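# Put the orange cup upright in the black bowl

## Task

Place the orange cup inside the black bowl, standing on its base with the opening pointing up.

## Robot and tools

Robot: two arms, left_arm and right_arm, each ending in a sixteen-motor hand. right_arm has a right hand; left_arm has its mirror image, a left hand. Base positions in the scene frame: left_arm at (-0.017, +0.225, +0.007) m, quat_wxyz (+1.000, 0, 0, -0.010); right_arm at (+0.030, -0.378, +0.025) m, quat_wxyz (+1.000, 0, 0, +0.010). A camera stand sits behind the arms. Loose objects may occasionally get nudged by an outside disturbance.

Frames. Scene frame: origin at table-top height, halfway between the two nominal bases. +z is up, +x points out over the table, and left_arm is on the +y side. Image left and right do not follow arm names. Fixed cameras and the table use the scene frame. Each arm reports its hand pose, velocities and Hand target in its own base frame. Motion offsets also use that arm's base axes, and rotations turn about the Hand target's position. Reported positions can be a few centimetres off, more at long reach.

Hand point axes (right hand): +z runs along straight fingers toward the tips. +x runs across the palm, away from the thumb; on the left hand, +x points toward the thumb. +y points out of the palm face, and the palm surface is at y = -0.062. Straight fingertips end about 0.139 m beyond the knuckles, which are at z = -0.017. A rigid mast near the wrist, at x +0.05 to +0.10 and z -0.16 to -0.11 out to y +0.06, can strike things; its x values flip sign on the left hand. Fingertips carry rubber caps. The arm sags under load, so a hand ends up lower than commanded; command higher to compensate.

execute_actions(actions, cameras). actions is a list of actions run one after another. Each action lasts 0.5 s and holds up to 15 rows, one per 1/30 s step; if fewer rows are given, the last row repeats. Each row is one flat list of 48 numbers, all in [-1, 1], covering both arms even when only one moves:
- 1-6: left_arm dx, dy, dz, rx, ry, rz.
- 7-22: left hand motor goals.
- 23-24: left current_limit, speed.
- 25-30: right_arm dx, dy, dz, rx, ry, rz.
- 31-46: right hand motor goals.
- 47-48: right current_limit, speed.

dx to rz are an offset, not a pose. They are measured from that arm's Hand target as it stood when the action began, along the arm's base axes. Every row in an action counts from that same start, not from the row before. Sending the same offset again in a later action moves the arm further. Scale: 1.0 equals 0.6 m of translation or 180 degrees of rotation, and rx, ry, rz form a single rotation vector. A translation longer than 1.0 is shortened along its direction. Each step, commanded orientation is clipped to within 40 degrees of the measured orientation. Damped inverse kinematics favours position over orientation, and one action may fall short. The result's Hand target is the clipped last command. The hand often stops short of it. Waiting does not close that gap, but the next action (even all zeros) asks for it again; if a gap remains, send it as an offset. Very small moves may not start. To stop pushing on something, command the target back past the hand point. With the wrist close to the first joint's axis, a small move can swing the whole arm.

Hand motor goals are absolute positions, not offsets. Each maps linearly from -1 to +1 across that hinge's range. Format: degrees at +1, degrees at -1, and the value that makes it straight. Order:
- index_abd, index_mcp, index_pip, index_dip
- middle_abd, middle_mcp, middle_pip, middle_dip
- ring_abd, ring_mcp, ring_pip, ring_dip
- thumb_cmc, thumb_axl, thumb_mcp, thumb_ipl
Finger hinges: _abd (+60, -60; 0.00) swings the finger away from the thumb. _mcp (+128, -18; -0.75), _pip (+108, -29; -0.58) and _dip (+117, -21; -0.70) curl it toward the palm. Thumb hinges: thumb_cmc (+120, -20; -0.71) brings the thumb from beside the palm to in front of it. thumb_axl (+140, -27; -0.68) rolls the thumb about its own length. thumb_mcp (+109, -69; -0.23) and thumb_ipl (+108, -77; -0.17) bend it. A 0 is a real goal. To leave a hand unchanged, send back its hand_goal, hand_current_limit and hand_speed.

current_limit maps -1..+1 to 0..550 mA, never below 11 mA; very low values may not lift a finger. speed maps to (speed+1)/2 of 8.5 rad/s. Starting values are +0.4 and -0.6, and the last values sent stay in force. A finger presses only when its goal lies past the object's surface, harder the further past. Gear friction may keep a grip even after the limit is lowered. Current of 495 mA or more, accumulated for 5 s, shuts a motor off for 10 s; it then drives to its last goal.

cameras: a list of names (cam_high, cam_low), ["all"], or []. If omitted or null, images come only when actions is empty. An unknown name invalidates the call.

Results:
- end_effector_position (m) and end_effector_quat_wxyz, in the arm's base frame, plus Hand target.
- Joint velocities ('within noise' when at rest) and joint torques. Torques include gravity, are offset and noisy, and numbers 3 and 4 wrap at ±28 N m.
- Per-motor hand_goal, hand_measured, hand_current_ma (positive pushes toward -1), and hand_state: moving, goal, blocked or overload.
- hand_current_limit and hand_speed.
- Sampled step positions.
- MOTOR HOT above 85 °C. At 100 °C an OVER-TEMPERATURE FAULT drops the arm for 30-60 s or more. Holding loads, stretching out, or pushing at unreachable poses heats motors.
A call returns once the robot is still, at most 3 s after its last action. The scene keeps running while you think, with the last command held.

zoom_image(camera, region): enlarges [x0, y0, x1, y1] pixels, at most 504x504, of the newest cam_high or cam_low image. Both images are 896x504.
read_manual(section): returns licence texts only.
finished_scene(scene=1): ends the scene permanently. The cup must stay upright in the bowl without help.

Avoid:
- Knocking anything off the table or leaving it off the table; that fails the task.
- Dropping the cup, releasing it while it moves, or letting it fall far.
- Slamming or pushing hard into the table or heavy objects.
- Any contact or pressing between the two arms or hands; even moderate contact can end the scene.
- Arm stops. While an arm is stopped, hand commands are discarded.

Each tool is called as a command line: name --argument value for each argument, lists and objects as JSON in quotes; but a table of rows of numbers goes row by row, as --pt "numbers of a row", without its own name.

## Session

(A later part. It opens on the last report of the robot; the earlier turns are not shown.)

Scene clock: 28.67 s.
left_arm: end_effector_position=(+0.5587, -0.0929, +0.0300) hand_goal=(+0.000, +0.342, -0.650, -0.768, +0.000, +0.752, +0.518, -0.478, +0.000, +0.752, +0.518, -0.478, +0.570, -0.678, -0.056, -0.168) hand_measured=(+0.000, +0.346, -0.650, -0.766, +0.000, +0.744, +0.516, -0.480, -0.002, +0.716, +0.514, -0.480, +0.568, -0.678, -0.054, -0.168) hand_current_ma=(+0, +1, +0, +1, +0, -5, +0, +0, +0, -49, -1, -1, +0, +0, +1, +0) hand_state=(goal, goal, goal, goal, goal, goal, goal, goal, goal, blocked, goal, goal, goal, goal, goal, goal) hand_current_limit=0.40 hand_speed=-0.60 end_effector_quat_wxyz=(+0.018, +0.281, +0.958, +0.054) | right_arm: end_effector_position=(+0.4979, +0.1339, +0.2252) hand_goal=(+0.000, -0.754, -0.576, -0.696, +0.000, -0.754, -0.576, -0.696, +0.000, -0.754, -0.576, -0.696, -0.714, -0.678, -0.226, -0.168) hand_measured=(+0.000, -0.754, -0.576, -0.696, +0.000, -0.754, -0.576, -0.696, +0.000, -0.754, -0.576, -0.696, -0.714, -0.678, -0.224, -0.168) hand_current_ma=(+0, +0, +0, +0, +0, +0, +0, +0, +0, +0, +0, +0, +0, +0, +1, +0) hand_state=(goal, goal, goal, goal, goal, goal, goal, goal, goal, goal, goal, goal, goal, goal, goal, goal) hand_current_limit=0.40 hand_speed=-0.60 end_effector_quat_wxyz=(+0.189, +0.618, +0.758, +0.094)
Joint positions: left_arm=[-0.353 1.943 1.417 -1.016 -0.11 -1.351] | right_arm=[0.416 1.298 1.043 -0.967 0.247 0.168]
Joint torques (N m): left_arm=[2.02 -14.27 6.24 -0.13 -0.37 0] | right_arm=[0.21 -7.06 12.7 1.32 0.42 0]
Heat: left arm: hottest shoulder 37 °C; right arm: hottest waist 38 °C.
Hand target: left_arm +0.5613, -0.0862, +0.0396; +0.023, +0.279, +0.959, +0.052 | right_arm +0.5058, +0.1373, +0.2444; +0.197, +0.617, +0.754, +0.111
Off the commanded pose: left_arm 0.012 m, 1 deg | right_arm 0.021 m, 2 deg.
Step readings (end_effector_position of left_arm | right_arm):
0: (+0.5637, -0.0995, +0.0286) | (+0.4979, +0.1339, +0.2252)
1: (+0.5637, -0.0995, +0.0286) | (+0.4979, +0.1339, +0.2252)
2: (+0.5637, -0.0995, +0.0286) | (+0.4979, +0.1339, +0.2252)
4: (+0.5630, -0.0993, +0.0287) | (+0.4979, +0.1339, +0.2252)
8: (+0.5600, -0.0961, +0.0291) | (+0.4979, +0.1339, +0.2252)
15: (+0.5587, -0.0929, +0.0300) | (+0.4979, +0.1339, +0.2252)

execute_actions --actions '[[[0.018,0.029,0.014,0,0,0, 0,0.342,-0.65,-0.768, 0,0.753,0.518,-0.478, 0,0.753,0.518,-0.478, 0.571,-0.678,-0.056,-0.168, 0.4,-0.6, 0,0,0,0,0,0, 0,-0.754,-0.576,-0.696,0,-0.754,-0.576,-0.696,0,-0.754,-0.576,-0.696,-0.714,-0.678,-0.226,-0.168,0.4,-0.6]],[[0.018,0.029,0.005,0,0,0, 0,0.342,-0.65,-0.768, 0,0.753,0.518,-0.478, 0,0.753,0.518,-0.478, 0.571,-0.678,-0.056,-0.168, 0.4,-0.6, 0,0,0,0,0,0, 0,-0.754,-0.576,-0.696,0,-0.754,-0.576,-0.696,0,-0.754,-0.576,-0.696,-0.714,-0.678,-0.226,-0.168,0.4,-0.6]]]' --cameras '["all"]'

zoom_image --camera "cam_low" --region '[430, 270, 560, 380]'

zoom_image --camera "cam_high" --region '[430, 270, 540, 400]'

Scene clock: 30.13 s.
left_arm: end_effector_position=(+0.5625, -0.0509, +0.0298) hand_goal=(+0.000, +0.342, -0.650, -0.768, +0.000, +0.752, +0.518, -0.478, +0.000, +0.752, +0.518, -0.478, +0.570, -0.678, -0.056, -0.168) hand_measured=(+0.000, +0.340, -0.650, -0.766, +0.000, +0.744, +0.516, -0.480, -0.002, +0.716, +0.514, -0.480, +0.568, -0.678, -0.054, -0.168) hand_current_ma=(+0, -1, +0, +1, +0, -5, +0, +0, +0, -49, -1, -1, +0, +0, +1, +0) hand_state=(goal, goal, goal, goal, goal, goal, goal, goal, goal, blocked, goal, goal, goal, goal, goal, goal) hand_current_limit=0.40 hand_speed=-0.60 end_effector_quat_wxyz=(-0.002, +0.279, +0.959, +0.053) | right_arm: end_effector_position=(+0.4979, +0.1339, +0.2252) hand_goal=(+0.000, -0.754, -0.576, -0.696, +0.000, -0.754, -0.576, -0.696, +0.000, -0.754, -0.576, -0.696, -0.714, -0.678, -0.226, -0.168) hand_measured=(+0.000, -0.754, -0.576, -0.696, +0.000, -0.754, -0.576, -0.696, +0.000, -0.754, -0.576, -0.696, -0.714, -0.678, -0.224, -0.168) hand_current_ma=(+0, +0, +0, +0, +0, +0, +0, +0, +0, +0, +0, +0, +0, +0, +1, +0) hand_state=(goal, goal, goal, goal, goal, goal, goal, goal, goal, goal, goal, goal, goal, goal, goal, goal) hand_current_limit=0.40 hand_speed=-0.60 end_effector_quat_wxyz=(+0.189, +0.618, +0.758, +0.094)
Joint positions: left_arm=[-0.278 1.943 1.417 -1.048 -0.107 -1.283] | right_arm=[0.416 1.298 1.043 -0.967 0.247 0.168]
Joint torques (N m): left_arm=[1.73 -13.86 9.24 -0.01 -0.4 -0.01] | right_arm=[0.26 -7.06 12.71 1.32 0.42 0.01]
Heat: left arm: hottest shoulder 37 °C; right arm: hottest waist 38 °C.
Hand target: left_arm +0.5829, -0.0514, +0.0510; +0.023, +0.279, +0.959, +0.052 | right_arm +0.5058, +0.1373, +0.2444; +0.197, +0.617, +0.754, +0.111
Off the commanded pose: left_arm 0.029 m, 3 deg | right_arm 0.021 m, 2 deg.
Step readings (end_effector_position of left_arm | right_arm):
0: (+0.5587, -0.0929, +0.0300) | (+0.4979, +0.1339, +0.2252)
1: (+0.5587, -0.0926, +0.0300) | (+0.4979, +0.1339, +0.2252)
2: (+0.5586, -0.0923, +0.0299) | (+0.4979, +0.1339, +0.2252)
4: (+0.5582, -0.0898, +0.0300) | (+0.4979, +0.1339, +0.2252)
8: (+0.5588, -0.0784, +0.0299) | (+0.4979, +0.1339, +0.2252)
15: (+0.5598, -0.0682, +0.0300) | (+0.4979, +0.1339, +0.2252)
16: (+0.5599, -0.0683, +0.0300) | (+0.4979, +0.1339, +0.2252)
17: (+0.5600, -0.0678, +0.0300) | (+0.4979, +0.1339, +0.2252)
19: (+0.5603, -0.0650, +0.0298) | (+0.4979, +0.1339, +0.2252)
23: (+0.5613, -0.0590, +0.0298) | (+0.4979, +0.1339, +0.2252)
30: (+0.5625, -0.0512, +0.0298) | (+0.4979, +0.1339, +0.2252)

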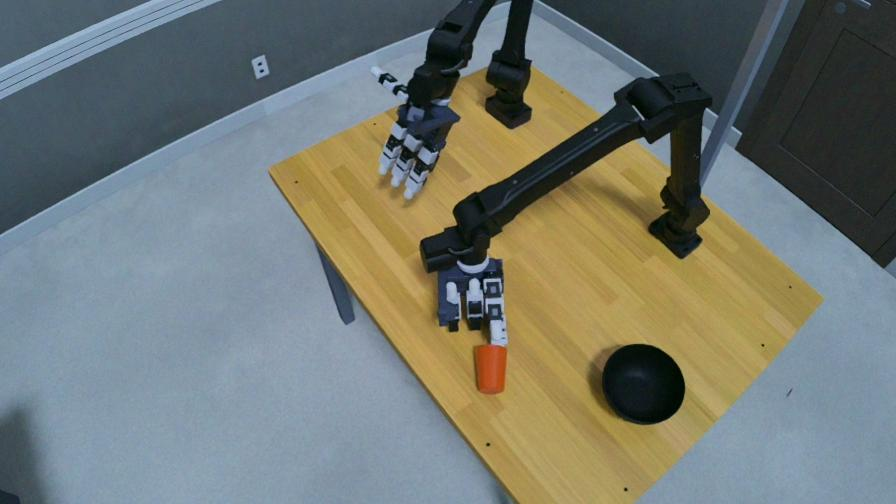

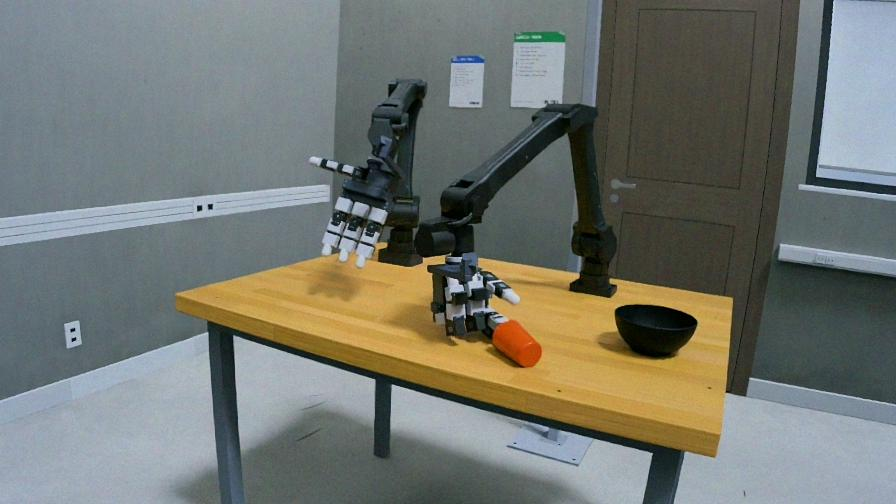

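Scaled by 3.877 from the camera's 896x504 image, which has a finer 1280x720 frame.

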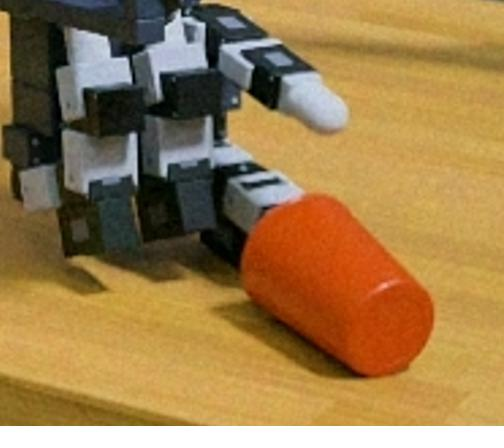

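Scaled by 3.877 from the camera's 896x504 image, which has a finer 1280x720 frame.

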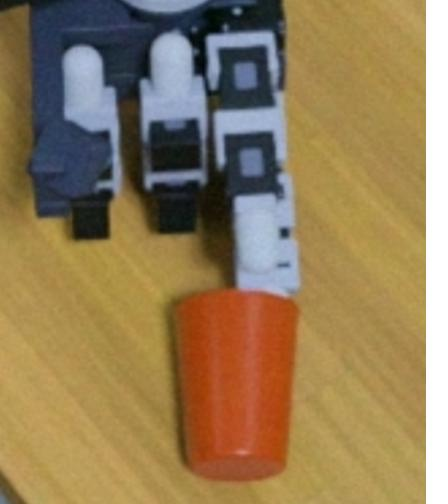

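execute_actions --actions '[[[0.0167,-0.01,0.0,0,0,0, 0,0.342,-0.65,-0.768, 0,0.753,0.518,-0.478, 0,0.753,0.518,-0.478, 0.571,-0.678,-0.056,-0.168, 0.4,-0.6, 0,0,0,0,0,0, 0,-0.754,-0.576,-0.696,0,-0.754,-0.576,-0.696,0,-0.754,-0.576,-0.696,-0.714,-0.678,-0.226,-0.168,0.4,-0.6]]]'

Scene clock: 31.30 s.
left_arm: end_effector_position=(+0.5713, -0.0536, +0.0348) hand_goal=(+0.000, +0.342, -0.650, -0.768, +0.000, +0.752, +0.518, -0.478, +0.000, +0.752, +0.518, -0.478, +0.570, -0.678, -0.056, -0.168) hand_measured=(+0.000, +0.336, -0.650, -0.766, +0.000, +0.744, +0.516, -0.480, -0.002, +0.716, +0.514, -0.480, +0.568, -0.678, -0.054, -0.168) hand_current_ma=(+0, -3, +0, +1, +0, -5, +0, +0, +0, -49, -1, -1, +0, +0, +1, +0) hand_state=(goal, goal, goal, goal, goal, goal, goal, goal, goal, blocked, goal, goal, goal, goal, goal, goal) hand_current_limit=0.40 hand_speed=-0.60 end_effector_quat_wxyz=(+0.002, +0.279, +0.959, +0.053) | right_arm: end_effector_position=(+0.4979, +0.1339, +0.2252) hand_goal=(+0.000, -0.754, -0.576, -0.696, +0.000, -0.754, -0.576, -0.696, +0.000, -0.754, -0.576, -0.696, -0.714, -0.678, -0.226, -0.168) hand_measured=(+0.000, -0.754, -0.576, -0.696, +0.000, -0.754, -0.576, -0.696, +0.000, -0.754, -0.576, -0.696, -0.714, -0.678, -0.224, -0.168) hand_current_ma=(+0, +0, +0, +0, +0, +0, +0, +0, +0, +0, +0, +0, +0, +0, +1, +0) hand_state=(goal, goal, goal, goal, goal, goal, goal, goal, goal, goal, goal, goal, goal, goal, goal, goal) hand_current_limit=0.40 hand_speed=-0.60 end_effector_quat_wxyz=(+0.189, +0.618, +0.758, +0.094)
Joint positions: left_arm=[-0.278 1.953 1.45 -1.063 -0.106 -1.282] | right_arm=[0.416 1.298 1.043 -0.967 0.247 0.168]
Joint torques (N m): left_arm=[1.2 -12.98 9.98 -0.05 -0.43 -0.05] | right_arm=[0.32 -7.12 12.71 1.35 0.42 0]
Heat: left arm: hottest shoulder 37 °C; right arm: hottest waist 38 °C.
Hand target: left_arm +0.5930, -0.0574, +0.0510; +0.023, +0.279, +0.959, +0.052 | right_arm +0.5058, +0.1373, +0.2444; +0.197, +0.617, +0.754, +0.111
Off the commanded pose: left_arm 0.027 m, 2 deg | right_arm 0.021 m, 2 deg.
Step readings (end_effector_position of left_arm | right_arm):
0: (+0.5625, -0.0509, +0.0298) | (+0.4979, +0.1339, +0.2252)
1: (+0.5625, -0.0509, +0.0298) | (+0.4979, +0.1339, +0.2252)
2: (+0.5626, -0.0510, +0.0300) | (+0.4979, +0.1339, +0.2252)
4: (+0.5631, -0.0513, +0.0311) | (+0.4979, +0.1339, +0.2252)
8: (+0.5685, -0.0528, +0.0348) | (+0.4979, +0.1339, +0.2252)
15: (+0.5719, -0.0538, +0.0373) | (+0.4979, +0.1339, +0.2252)

execute_actions --actions '[[[0.02,-0.006,-0.016,0,0,0, 0,0.342,-0.65,-0.768, 0,0.753,0.518,-0.478, 0,0.753,0.518,-0.478, 0.571,-0.678,-0.056,-0.168, 0.4,-0.6, 0,0,0,0,0,0, 0,-0.754,-0.576,-0.696,0,-0.754,-0.576,-0.696,0,-0.754,-0.576,-0.696,-0.714,-0.678,-0.226,-0.168,0.4,-0.6]]]' --cameras '["all"]'

zoom_image --camera "cam_low" --region '[430, 270, 560, 380]'

zoom_image --camera "cam_high" --region '[430, 270, 540, 400]'

Scene clock: 32.23 s.
left_arm: end_effector_position=(+0.5838, -0.0571, +0.0299) hand_goal=(+0.000, +0.342, -0.650, -0.768, +0.000, +0.752, +0.518, -0.478, +0.000, +0.752, +0.518, -0.478, +0.570, -0.678, -0.056, -0.168) hand_measured=(+0.000, +0.344, -0.650, -0.766, +0.000, +0.744, +0.516, -0.480, -0.002, +0.716, +0.514, -0.480, +0.568, -0.678, -0.052, -0.168) hand_current_ma=(+0, +0, +0, +1, +0, -5, +0, +0, +0, -49, -1, -1, +0, +0, +1, +0) hand_state=(goal, goal, goal, goal, goal, goal, goal, goal, goal, blocked, goal, goal, goal, goal, goal, goal) hand_current_limit=0.40 hand_speed=-0.60 end_effector_quat_wxyz=(+0.004, +0.279, +0.959, +0.053) | right_arm: end_effector_position=(+0.4979, +0.1339, +0.2252) hand_goal=(+0.000, -0.754, -0.576, -0.696, +0.000, -0.754, -0.576, -0.696, +0.000, -0.754, -0.576, -0.696, -0.714, -0.678, -0.226, -0.168) hand_measured=(+0.000, -0.754, -0.576, -0.696, +0.000, -0.754, -0.576, -0.696, +0.000, -0.754, -0.576, -0.696, -0.714, -0.678, -0.224, -0.168) hand_current_ma=(+0, +0, +0, +0, +0, +0, +0, +0, +0, +0, +0, +0, +0, +0, +1, +0) hand_state=(goal, goal, goal, goal, goal, goal, goal, goal, goal, goal, goal, goal, goal, goal, goal, goal) hand_current_limit=0.40 hand_speed=-0.60 end_effector_quat_wxyz=(+0.189, +0.618, +0.758, +0.094)
Joint positions: left_arm=[-0.278 1.987 1.489 -1.065 -0.106 -1.282] | right_arm=[0.416 1.298 1.043 -0.967 0.247 0.168]
Joint torques (N m): left_arm=[1.26 -12.86 9.88 0.14 -0.41 -0.06] | right_arm=[0.21 -7.06 12.7 1.32 0.42 -0.01]
Heat: left arm: hottest shoulder 37 °C; right arm: hottest waist 38 °C.
Hand target: left_arm +0.6050, -0.0611, +0.0416; +0.023, +0.279, +0.959, +0.052 | right_arm +0.5058, +0.1373, +0.2444; +0.197, +0.617, +0.754, +0.111
Off the commanded pose: left_arm 0.024 m, 2 deg | right_arm 0.021 m, 2 deg.
Step readings (end_effector_position of left_arm | right_arm):
0: (+0.5713, -0.0536, +0.0348) | (+0.4979, +0.1339, +0.2252)
1: (+0.5713, -0.0536, +0.0348) | (+0.4979, +0.1339, +0.2252)
2: (+0.5718, -0.0538, +0.0346) | (+0.4979, +0.1339, +0.2252)
4: (+0.5750, -0.0547, +0.0338) | (+0.4979, +0.1339, +0.2252)
8: (+0.5817, -0.0565, +0.0295) | (+0.4979, +0.1339, +0.2252)
15: (+0.5835, -0.0571, +0.0297) | (+0.4979, +0.1339, +0.2252)

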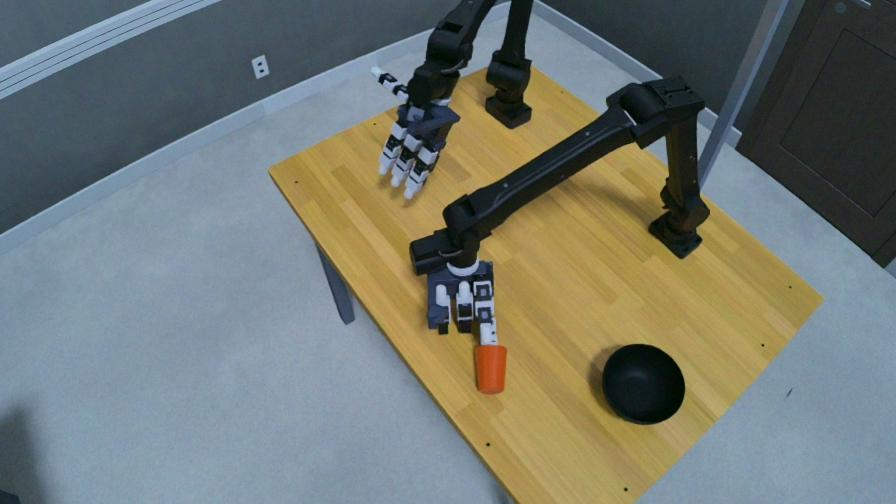

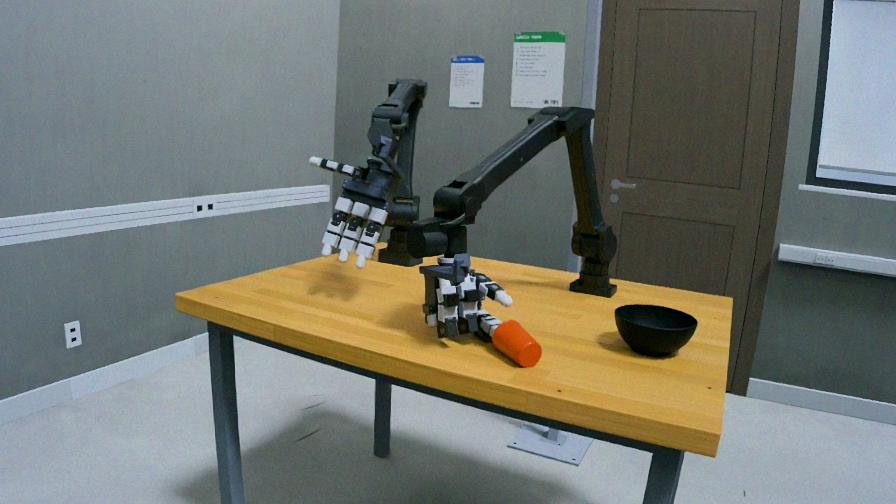

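Scaled by 3.877 from the camera's 896x504 image, which has a finer 1280x720 frame.

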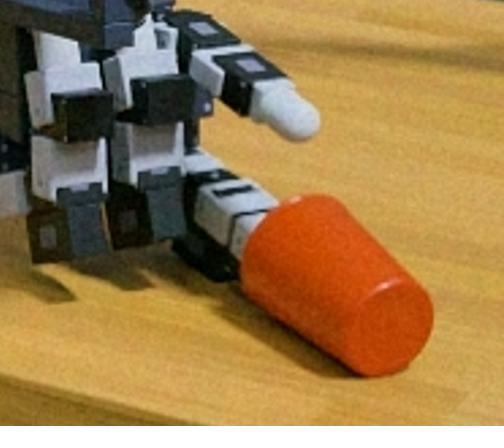

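Scaled by 3.877 from the camera's 896x504 image, which has a finer 1280x720 frame.

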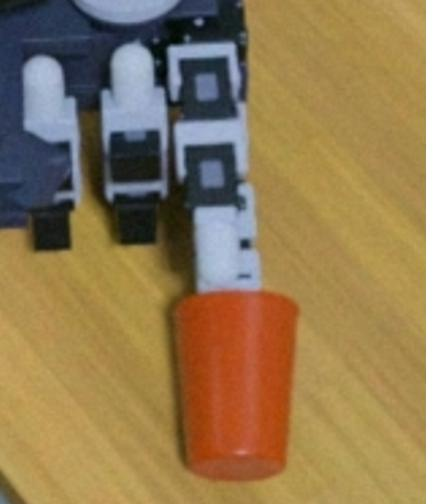

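execute_actions --actions '[[[0.008,0.03,0.004,0,0,-0.012, 0,0.342,-0.65,-0.768, 0,0.753,0.518,-0.478, 0,0.753,0.518,-0.478, 0.571,-0.678,-0.056,-0.168, 0.4,-0.6, 0,0,0,0,0,0, 0,-0.754,-0.576,-0.696,0,-0.754,-0.576,-0.696,0,-0.754,-0.576,-0.696,-0.714,-0.678,-0.226,-0.168,0.4,-0.6]],[[0.008,0.03,0.004,0,0,-0.012, 0,0.342,-0.65,-0.768, 0,0.753,0.518,-0.478, 0,0.753,0.518,-0.478, 0.571,-0.678,-0.056,-0.168, 0.4,-0.6, 0,0,0,0,0,0, 0,-0.754,-0.576,-0.696,0,-0.754,-0.576,-0.696,0,-0.754,-0.576,-0.696,-0.714,-0.678,-0.226,-0.168,0.4,-0.6]]]' --cameras '["all"]'

zoom_image --camera "cam_low" --region '[430, 270, 560, 380]'

zoom_image --camera "cam_high" --region '[430, 270, 540, 400]'

Scene clock: 34.00 s.
left_arm: end_effector_position=(+0.5970, -0.0271, +0.0292) hand_goal=(+0.000, +0.342, -0.650, -0.768, +0.000, +0.752, +0.518, -0.478, +0.000, +0.752, +0.518, -0.478, +0.570, -0.678, -0.056, -0.168) hand_measured=(+0.000, +0.344, -0.650, -0.766, +0.000, +0.744, +0.516, -0.480, -0.002, +0.716, +0.514, -0.480, +0.568, -0.678, -0.052, -0.168) hand_current_ma=(+0, +0, +0, +1, +0, -5, +0, +0, +0, -49, -1, -1, +0, +0, +1, +0) hand_state=(goal, goal, goal, goal, goal, goal, goal, goal, goal, blocked, goal, goal, goal, goal, goal, goal) hand_current_limit=0.40 hand_speed=-0.60 end_effector_quat_wxyz=(-0.001, +0.314, +0.948, +0.051) | right_arm: end_effector_position=(+0.4979, +0.1339, +0.2252) hand_goal=(+0.000, -0.754, -0.576, -0.696, +0.000, -0.754, -0.576, -0.696, +0.000, -0.754, -0.576, -0.696, -0.714, -0.678, -0.226, -0.168) hand_measured=(+0.000, -0.754, -0.576, -0.696, +0.000, -0.754, -0.576, -0.696, +0.000, -0.754, -0.576, -0.696, -0.714, -0.678, -0.224, -0.168) hand_current_ma=(+0, +0, +0, +0, +0, +0, +0, +0, +0, +0, +0, +0, +0, +0, +1, +0) hand_state=(goal, goal, goal, goal, goal, goal, goal, goal, goal, goal, goal, goal, goal, goal, goal, goal) hand_current_limit=0.40 hand_speed=-0.60 end_effector_quat_wxyz=(+0.189, +0.618, +0.758, +0.094)
Joint positions: left_arm=[-0.219 1.987 1.489 -1.065 -0.101 -1.15] | right_arm=[0.416 1.298 1.043 -0.967 0.247 0.168]
Joint torques (N m): left_arm=[1.79 -14.51 8.16 0.83 -0.32 0.05] | right_arm=[0.21 -7.06 12.71 1.32 0.42 0]
Heat: left arm: hottest shoulder 37 °C; right arm: hottest waist 38 °C.
Hand target: left_arm +0.6146, -0.0250, +0.0462; +0.025, +0.314, +0.948, +0.051 | right_arm +0.5058, +0.1373, +0.2444; +0.197, +0.617, +0.754, +0.111
Off the commanded pose: left_arm 0.025 m, 3 deg | right_arm 0.021 m, 2 deg.
Step readings (end_effector_position of left_arm | right_arm):
0: (+0.5837, -0.0571, +0.0297) | (+0.4979, +0.1339, +0.2252)
1: (+0.5837, -0.0571, +0.0297) | (+0.4979, +0.1339, +0.2252)
2: (+0.5840, -0.0570, +0.0297) | (+0.4979, +0.1339, +0.2252)
4: (+0.5853, -0.0542, +0.0297) | (+0.4979, +0.1339, +0.2252)
8: (+0.5877, -0.0510, +0.0296) | (+0.4979, +0.1339, +0.2252)
15: (+0.5897, -0.0451, +0.0296) | (+0.4979, +0.1339, +0.2252)
16: (+0.5899, -0.0452, +0.0296) | (+0.4979, +0.1339, +0.2252)
17: (+0.5905, -0.0435, +0.0296) | (+0.4979, +0.1339, +0.2252)
19: (+0.5918, -0.0421, +0.0294) | (+0.4979, +0.1339, +0.2252)
23: (+0.5946, -0.0345, +0.0293) | (+0.4979, +0.1339, +0.2252)
30: (+0.5967, -0.0270, +0.0292) | (+0.4979, +0.1339, +0.2252)

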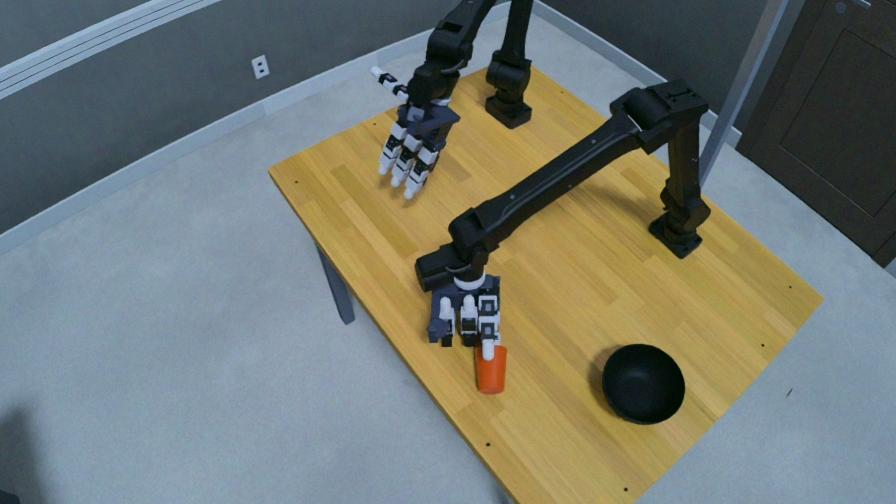

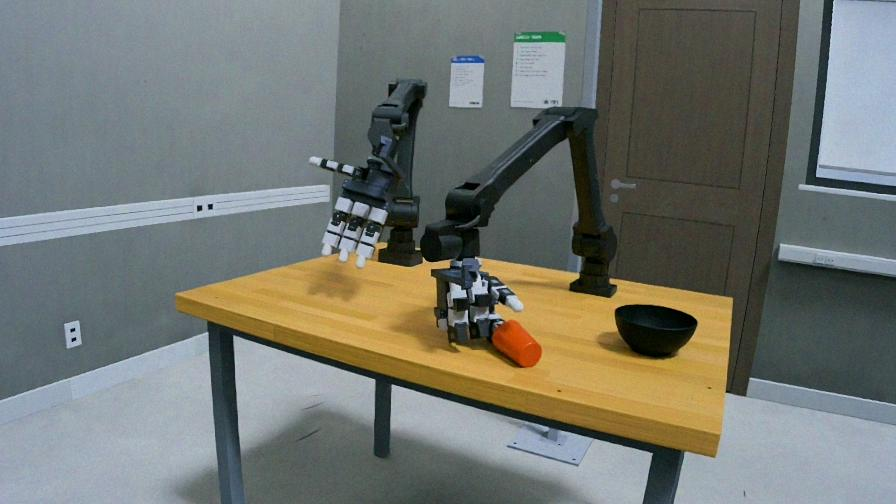

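Scaled by 3.877 from the camera's 896x504 image, which has a finer 1280x720 frame.

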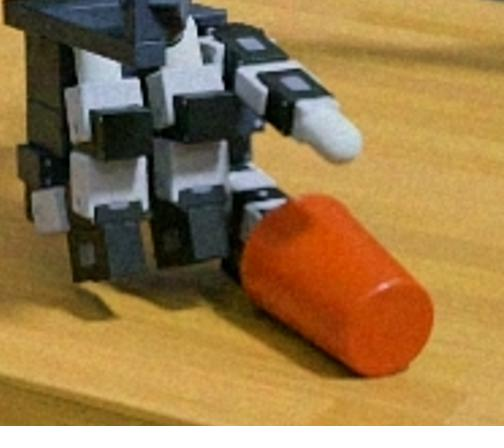

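Scaled by 3.877 from the camera's 896x504 image, which has a finer 1280x720 frame.

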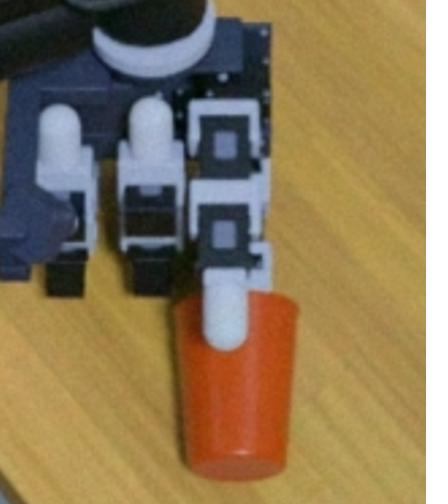

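execute_actions --actions '[[[0,0,0,0,0,0, 0,0.42,-0.65,-0.768, 0,0.753,0.518,-0.478, 0,0.753,0.518,-0.478, 0.571,-0.678,0.17,-0.168, 0.3,-0.8, 0,0,0,0,0,0, 0,-0.754,-0.576,-0.696,0,-0.754,-0.576,-0.696,0,-0.754,-0.576,-0.696,-0.714,-0.678,-0.226,-0.168,0.4,-0.6]],[[0,0,0,0,0,0, 0,0.45,-0.65,-0.768, 0,0.753,0.518,-0.478, 0,0.753,0.518,-0.478, 0.571,-0.678,0.36,-0.168, 0.3,-0.88, 0,0,0,0,0,0, 0,-0.754,-0.576,-0.696,0,-0.754,-0.576,-0.696,0,-0.754,-0.576,-0.696,-0.714,-0.678,-0.226,-0.168,0.4,-0.6]]]' --cameras '["all"]'

zoom_image --camera "cam_low" --region '[430, 270, 560, 380]'

zoom_image --camera "cam_high" --region '[430, 270, 540, 400]'

Scene clock: 35.77 s.
left_arm: end_effector_position=(+0.5988, -0.0266, +0.0315) hand_goal=(+0.000, +0.450, -0.650, -0.768, +0.000, +0.752, +0.518, -0.478, +0.000, +0.752, +0.518, -0.478, +0.570, -0.678, +0.360, -0.168) hand_measured=(+0.000, +0.430, -0.660, -0.768, +0.000, +0.744, +0.516, -0.480, -0.002, +0.716, +0.514, -0.480, +0.572, -0.678, +0.236, -0.186) hand_current_ma=(+0, -20, -5, +0, +0, -5, +0, +0, +0, -49, -1, -1, +0, +0, -357, -24) hand_state=(goal, blocked, goal, goal, goal, goal, goal, goal, goal, blocked, goal, goal, goal, goal, blocked, goal) hand_current_limit=0.30 hand_speed=-0.88 end_effector_quat_wxyz=(+0.002, +0.317, +0.947, +0.053) | right_arm: end_effector_position=(+0.4979, +0.1339, +0.2252) hand_goal=(+0.000, -0.754, -0.576, -0.696, +0.000, -0.754, -0.576, -0.696, +0.000, -0.754, -0.576, -0.696, -0.714, -0.678, -0.226, -0.168) hand_measured=(+0.000, -0.754, -0.576, -0.696, +0.000, -0.754, -0.576, -0.696, +0.000, -0.754, -0.576, -0.696, -0.714, -0.678, -0.224, -0.168) hand_current_ma=(+0, +0, +0, +0, +0, +0, +0, +0, +0, +0, +0, +0, +0, +0, +1, +0) hand_state=(goal, goal, goal, goal, goal, goal, goal, goal, goal, goal, goal, goal, goal, goal, goal, goal) hand_current_limit=0.40 hand_speed=-0.60 end_effector_quat_wxyz=(+0.189, +0.618, +0.758, +0.094)
Joint positions: left_arm=[-0.219 1.984 1.489 -1.061 -0.105 -1.142] | right_arm=[0.416 1.298 1.043 -0.967 0.247 0.168]
Joint torques (N m): left_arm=[1.73 -14.21 8.24 0.66 -0.16 -0.03] | right_arm=[0.21 -7.12 12.71 1.32 0.42 -0.01]
Heat: left arm: hottest shoulder 37 °C; right arm: hottest waist 38 °C.
Hand target: left_arm +0.6146, -0.0250, +0.0462; +0.025, +0.314, +0.948, +0.051 | right_arm +0.5058, +0.1373, +0.2444; +0.197, +0.617, +0.754, +0.111
Off the commanded pose: left_arm 0.022 m, 3 deg | right_arm 0.021 m, 2 deg.
Step readings (end_effector_position of left_arm | right_arm):
0: (+0.5970, -0.0271, +0.0292) | (+0.4979, +0.1339, +0.2252)
1: (+0.5970, -0.0271, +0.0292) | (+0.4979, +0.1339, +0.2252)
2: (+0.5970, -0.0273, +0.0291) | (+0.4979, +0.1339, +0.2252)
4: (+0.5970, -0.0276, +0.0289) | (+0.4979, +0.1339, +0.2252)
8: (+0.5971, -0.0277, +0.0289) | (+0.4979, +0.1339, +0.2252)
15: (+0.5972, -0.0277, +0.0289) | (+0.4979, +0.1339, +0.2252)
16: (+0.5972, -0.0277, +0.0289) | (+0.4979, +0.1339, +0.2252)
17: (+0.5972, -0.0277, +0.0289) | (+0.4979, +0.1339, +0.2252)
19: (+0.5972, -0.0278, +0.0289) | (+0.4979, +0.1339, +0.2252)
23: (+0.5978, -0.0274, +0.0292) | (+0.4979, +0.1339, +0.2252)
30: (+0.5987, -0.0266, +0.0313) | (+0.4979, +0.1339, +0.2252)

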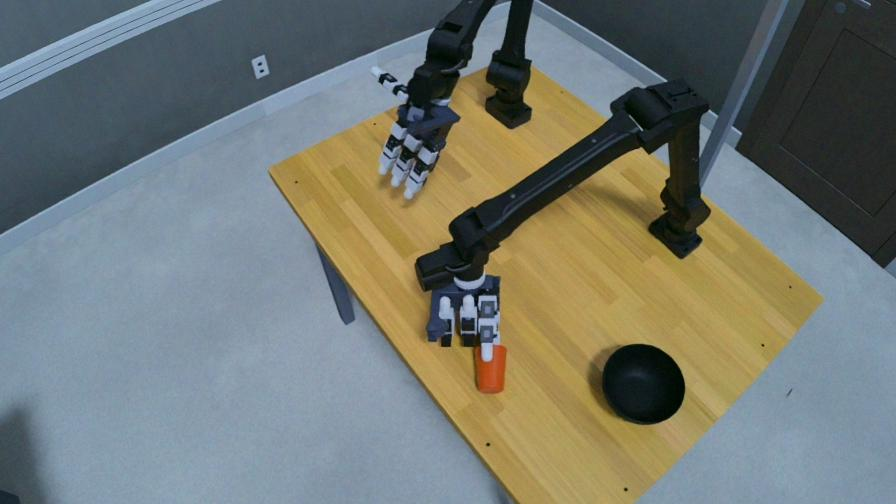

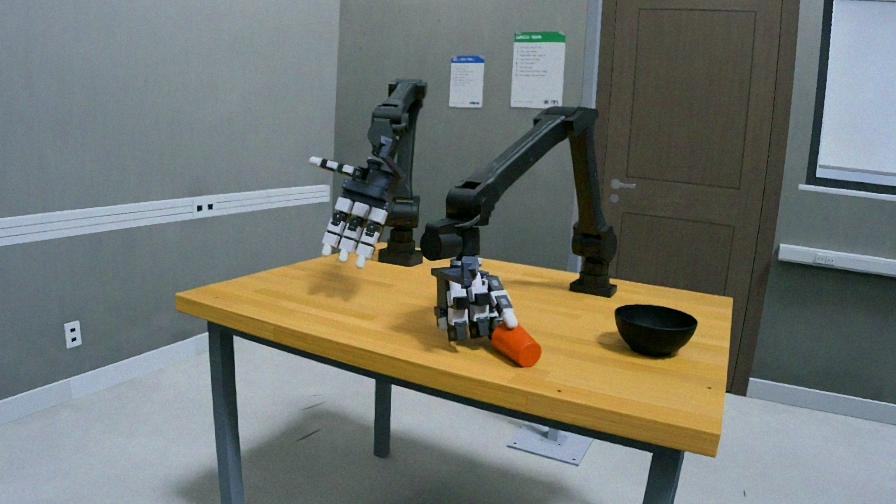

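Scaled by 3.877 from the camera's 896x504 image, which has a finer 1280x720 frame.

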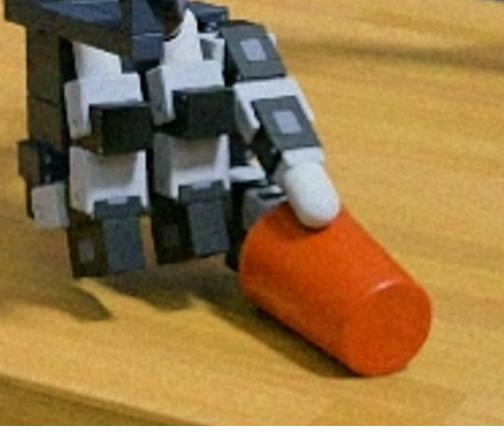

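Scaled by 3.877 from the camera's 896x504 image, which has a finer 1280x720 frame.

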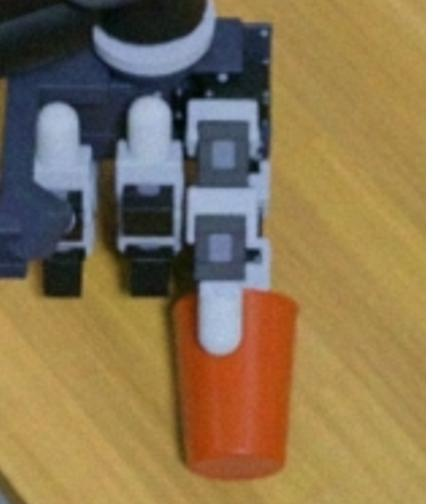

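execute_actions --actions '[[[0,0,0,0,0,0, 0,0.58,-0.65,-0.768, 0,0.753,0.518,-0.478, 0,0.753,0.518,-0.478, 0.571,-0.678,0.40,-0.168, 0.4,-0.85, 0,0,0,0,0,0, 0,-0.754,-0.576,-0.696,0,-0.754,-0.576,-0.696,0,-0.754,-0.576,-0.696,-0.714,-0.678,-0.226,-0.168,0.4,-0.6]]]' --cameras '["all"]'

zoom_image --camera "cam_low" --region '[430, 270, 560, 380]'

zoom_image --camera "cam_high" --region '[430, 270, 540, 400]'

Scene clock: 36.60 s.
left_arm: end_effector_position=(+0.5988, -0.0266, +0.0315) hand_goal=(+0.000, +0.580, -0.650, -0.768, +0.000, +0.752, +0.518, -0.478, +0.000, +0.752, +0.518, -0.478, +0.570, -0.678, +0.400, -0.168) hand_measured=(+0.000, +0.454, -0.686, -0.776, +0.000, +0.744, +0.516, -0.480, -0.002, +0.716, +0.514, -0.480, +0.572, -0.678, +0.236, -0.190) hand_current_ma=(+0, -373, -43, -4, +0, -5, +0, +0, +0, -49, -1, -1, +1, +0, -385, -34) hand_state=(goal, blocked, blocked, goal, goal, goal, goal, goal, goal, blocked, goal, goal, goal, goal, blocked, blocked) hand_current_limit=0.40 hand_speed=-0.85 end_effector_quat_wxyz=(+0.002, +0.317, +0.947, +0.053) | right_arm: end_effector_position=(+0.4979, +0.1339, +0.2252) hand_goal=(+0.000, -0.754, -0.576, -0.696, +0.000, -0.754, -0.576, -0.696, +0.000, -0.754, -0.576, -0.696, -0.714, -0.678, -0.226, -0.168) hand_measured=(+0.000, -0.754, -0.576, -0.696, +0.000, -0.754, -0.576, -0.696, +0.000, -0.754, -0.576, -0.696, -0.714, -0.678, -0.224, -0.168) hand_current_ma=(+0, +0, +0, +0, +0, +0, +0, +0, +0, +0, +0, +0, +0, +0, +1, +0) hand_state=(goal, goal, goal, goal, goal, goal, goal, goal, goal, goal, goal, goal, goal, goal, goal, goal) hand_current_limit=0.40 hand_speed=-0.60 end_effector_quat_wxyz=(+0.189, +0.618, +0.758, +0.094)
Joint positions: left_arm=[-0.219 1.984 1.489 -1.061 -0.105 -1.142] | right_arm=[0.416 1.298 1.043 -0.967 0.247 0.168]
Joint torques (N m): left_arm=[1.9 -14.33 8.25 0.69 -0.17 -0.04] | right_arm=[0.21 -7.12 12.71 1.35 0.42 0]
Heat: left arm: hottest shoulder 37 °C; right arm: hottest waist 38 °C.
Hand target: left_arm +0.6146, -0.0250, +0.0462; +0.025, +0.314, +0.948, +0.051 | right_arm +0.5058, +0.1373, +0.2444; +0.197, +0.617, +0.754, +0.111
Off the commanded pose: left_arm 0.022 m, 3 deg | right_arm 0.021 m, 2 deg.
Step readings (end_effector_position of left_arm | right_arm):
0: (+0.5988, -0.0266, +0.0315) | (+0.4979, +0.1339, +0.2252)
1: (+0.5988, -0.0266, +0.0315) | (+0.4979, +0.1339, +0.2252)
2: (+0.5988, -0.0266, +0.0315) | (+0.4979, +0.1339, +0.2252)
4: (+0.5988, -0.0266, +0.0315) | (+0.4979, +0.1339, +0.2252)
8: (+0.5988, -0.0266, +0.0315) | (+0.4979, +0.1339, +0.2252)
15: (+0.5988, -0.0266, +0.0315) | (+0.4979, +0.1339, +0.2252)

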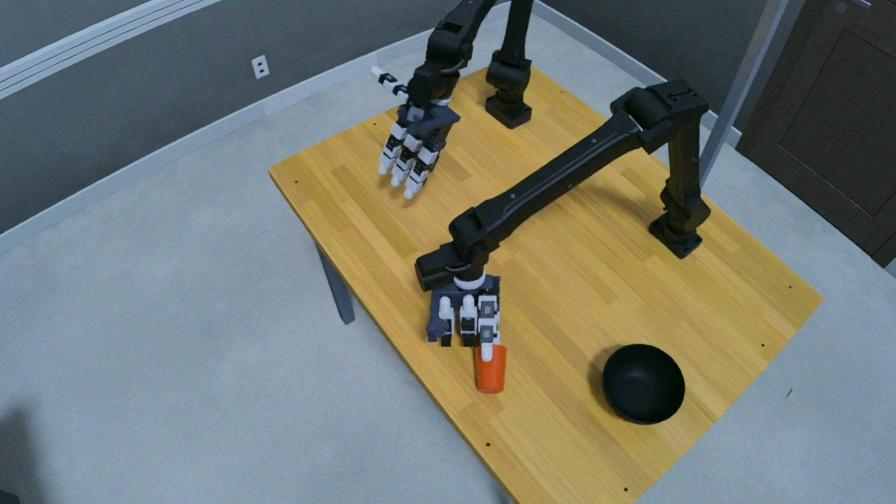

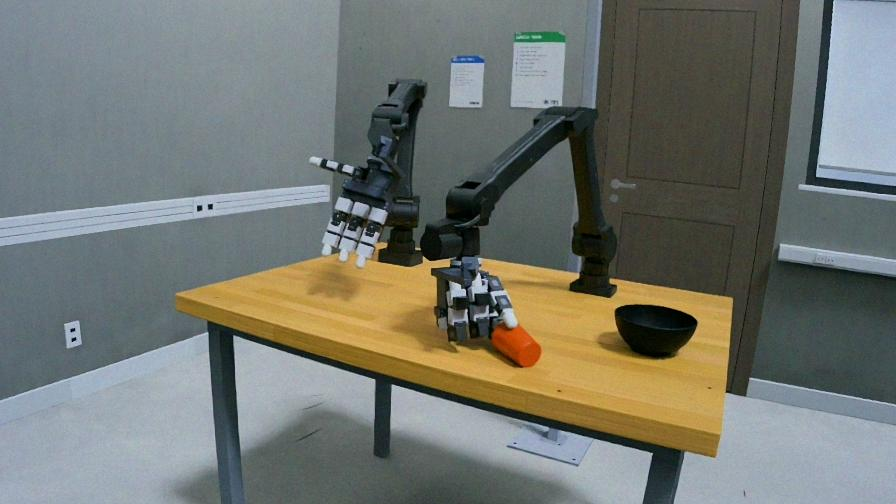

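Scaled by 3.877 from the camera's 896x504 image, which has a finer 1280x720 frame.

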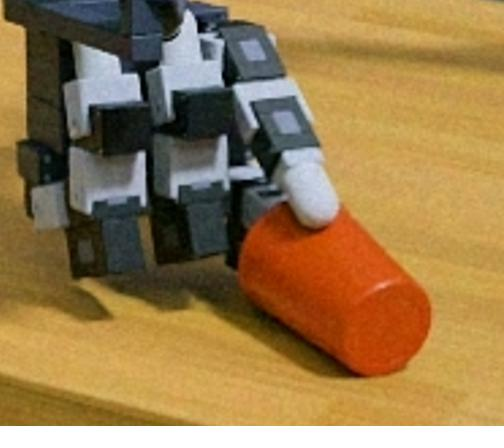

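Scaled by 3.877 from the camera's 896x504 image, which has a finer 1280x720 frame.

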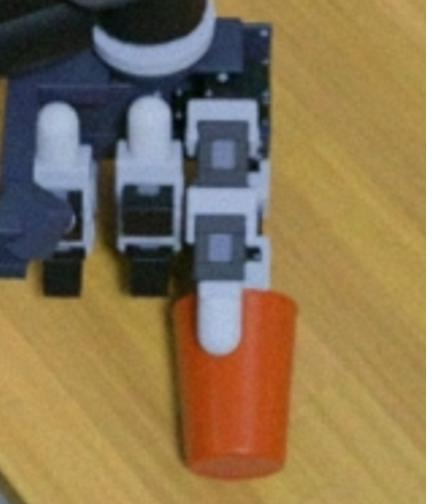

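execute_actions --actions '[[[0,0,0.035,0,0,0, 0,0.58,-0.65,-0.768, 0,0.753,0.518,-0.478, 0,0.753,0.518,-0.478, 0.571,-0.678,0.40,-0.168, 0.4,-0.85, 0,0,0,0,0,0, 0,-0.754,-0.576,-0.696,0,-0.754,-0.576,-0.696,0,-0.754,-0.576,-0.696,-0.714,-0.678,-0.226,-0.168,0.4,-0.6]],[[0,0,0.04,0,0,0, 0,0.58,-0.65,-0.768, 0,0.753,0.518,-0.478, 0,0.753,0.518,-0.478, 0.571,-0.678,0.40,-0.168, 0.4,-0.85, 0,0,0,0,0,0, 0,-0.754,-0.576,-0.696,0,-0.754,-0.576,-0.696,0,-0.754,-0.576,-0.696,-0.714,-0.678,-0.226,-0.168,0.4,-0.6]]]' --cameras '["all"]'

zoom_image --camera "cam_low" --region '[430, 250, 560, 380]'

zoom_image --camera "cam_high" --region '[430, 270, 540, 400]'

Scene clock: 38.10 s.
left_arm: end_effector_position=(+0.5917, -0.0263, +0.0614) hand_goal=(+0.000, +0.580, -0.650, -0.768, +0.000, +0.752, +0.518, -0.478, +0.000, +0.752, +0.518, -0.478, +0.570, -0.678, +0.400, -0.168) hand_measured=(+0.000, +0.454, -0.688, -0.776, +0.000, +0.744, +0.516, -0.480, -0.002, +0.716, +0.514, -0.480, +0.572, -0.678, +0.236, -0.190) hand_current_ma=(+0, -373, -49, -4, +0, -5, +0, +0, +0, -49, -1, -1, +1, +0, -385, -34) hand_state=(goal, blocked, blocked, goal, goal, goal, goal, goal, goal, blocked, goal, goal, goal, goal, blocked, blocked) hand_current_limit=0.40 hand_speed=-0.85 end_effector_quat_wxyz=(-0.007, +0.318, +0.947, +0.048) | right_arm: end_effector_position=(+0.4979, +0.1339, +0.2252) hand_goal=(+0.000, -0.754, -0.576, -0.696, +0.000, -0.754, -0.576, -0.696, +0.000, -0.754, -0.576, -0.696, -0.714, -0.678, -0.226, -0.168) hand_measured=(+0.000, -0.754, -0.576, -0.696, +0.000, -0.754, -0.576, -0.696, +0.000, -0.754, -0.576, -0.696, -0.714, -0.678, -0.224, -0.168) hand_current_ma=(+0, +0, +0, +0, +0, +0, +0, +0, +0, +0, +0, +0, +0, +0, +1, +0) hand_state=(goal, goal, goal, goal, goal, goal, goal, goal, goal, goal, goal, goal, goal, goal, goal, goal) hand_current_limit=0.40 hand_speed=-0.60 end_effector_quat_wxyz=(+0.189, +0.618, +0.758, +0.094)
Joint positions: left_arm=[-0.219 1.942 1.512 -1.145 -0.097 -1.142] | right_arm=[0.416 1.298 1.043 -0.967 0.247 0.168]
Joint torques (N m): left_arm=[1.79 -14.51 10.28 -0.03 -0.45 -0.05] | right_arm=[0.26 -7.06 12.7 1.31 0.42 0]
Heat: left arm: hottest shoulder 37 °C; right arm: hottest waist 38 °C.
Hand target: left_arm +0.6145, -0.0249, +0.0913; +0.025, +0.314, +0.948, +0.051 | right_arm +0.5058, +0.1373, +0.2444; +0.197, +0.617, +0.754, +0.111
Off the commanded pose: left_arm 0.038 m, 4 deg | right_arm 0.021 m, 2 deg.
Step readings (end_effector_position of left_arm | right_arm):
0: (+0.5988, -0.0266, +0.0315) | (+0.4979, +0.1339, +0.2252)
1: (+0.5988, -0.0266, +0.0315) | (+0.4979, +0.1339, +0.2252)
2: (+0.5989, -0.0266, +0.0317) | (+0.4979, +0.1339, +0.2252)
4: (+0.5977, -0.0268, +0.0325) | (+0.4979, +0.1339, +0.2252)
8: (+0.5940, -0.0267, +0.0335) | (+0.4979, +0.1339, +0.2252)
15: (+0.5925, -0.0264, +0.0345) | (+0.4979, +0.1339, +0.2252)
16: (+0.5924, -0.0264, +0.0346) | (+0.4979, +0.1339, +0.2252)
17: (+0.5915, -0.0262, +0.0350) | (+0.4979, +0.1339, +0.2252)
19: (+0.5880, -0.0254, +0.0372) | (+0.4979, +0.1339, +0.2252)
23: (+0.5859, -0.0250, +0.0464) | (+0.4979, +0.1339, +0.2252)
30: (+0.5918, -0.0263, +0.0610) | (+0.4979, +0.1339, +0.2252)

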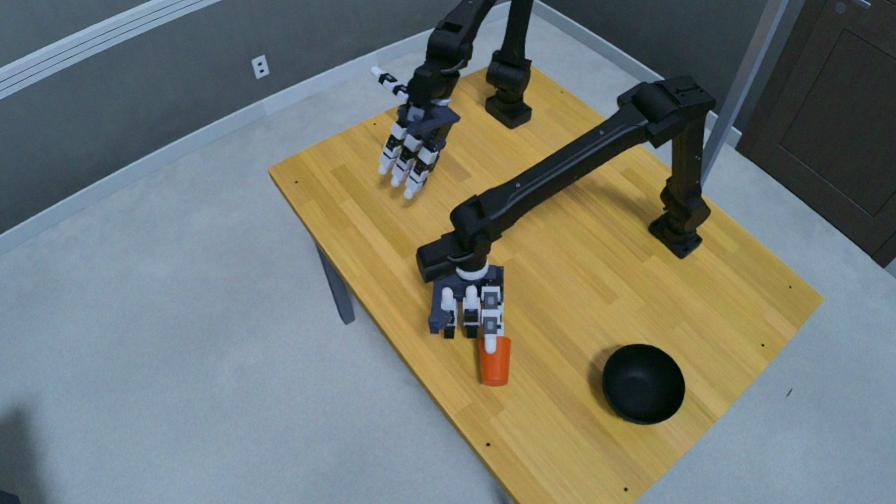

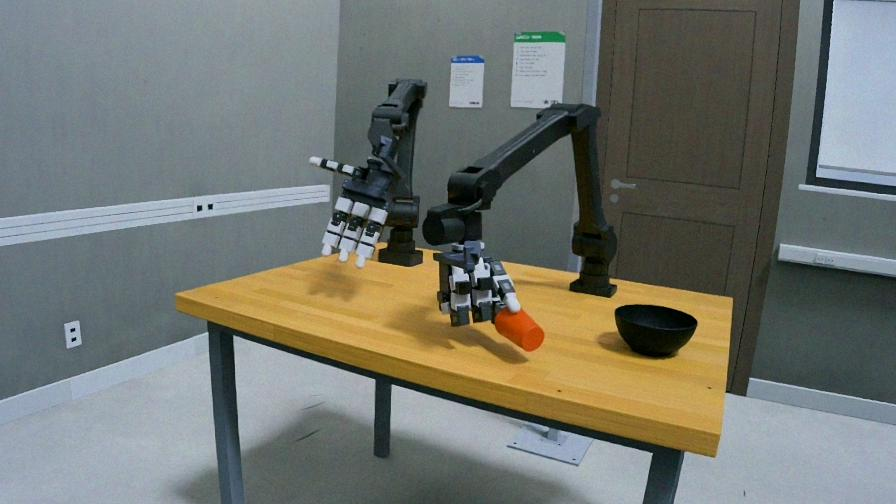

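Scaled by 3.877 from the camera's 896x504 image, which has a finer 1280x720 frame.

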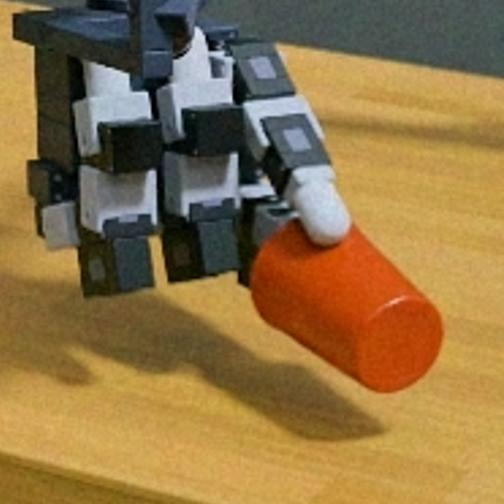

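Scaled by 3.877 from the camera's 896x504 image, which has a finer 1280x720 frame.

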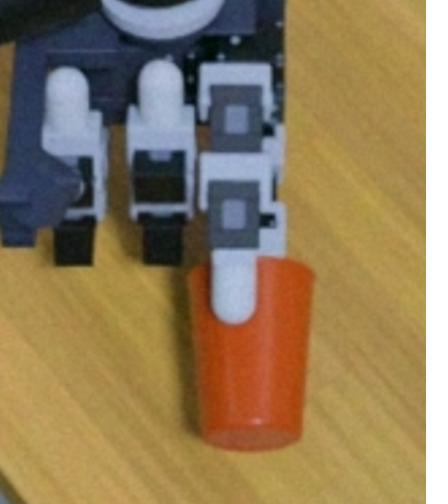

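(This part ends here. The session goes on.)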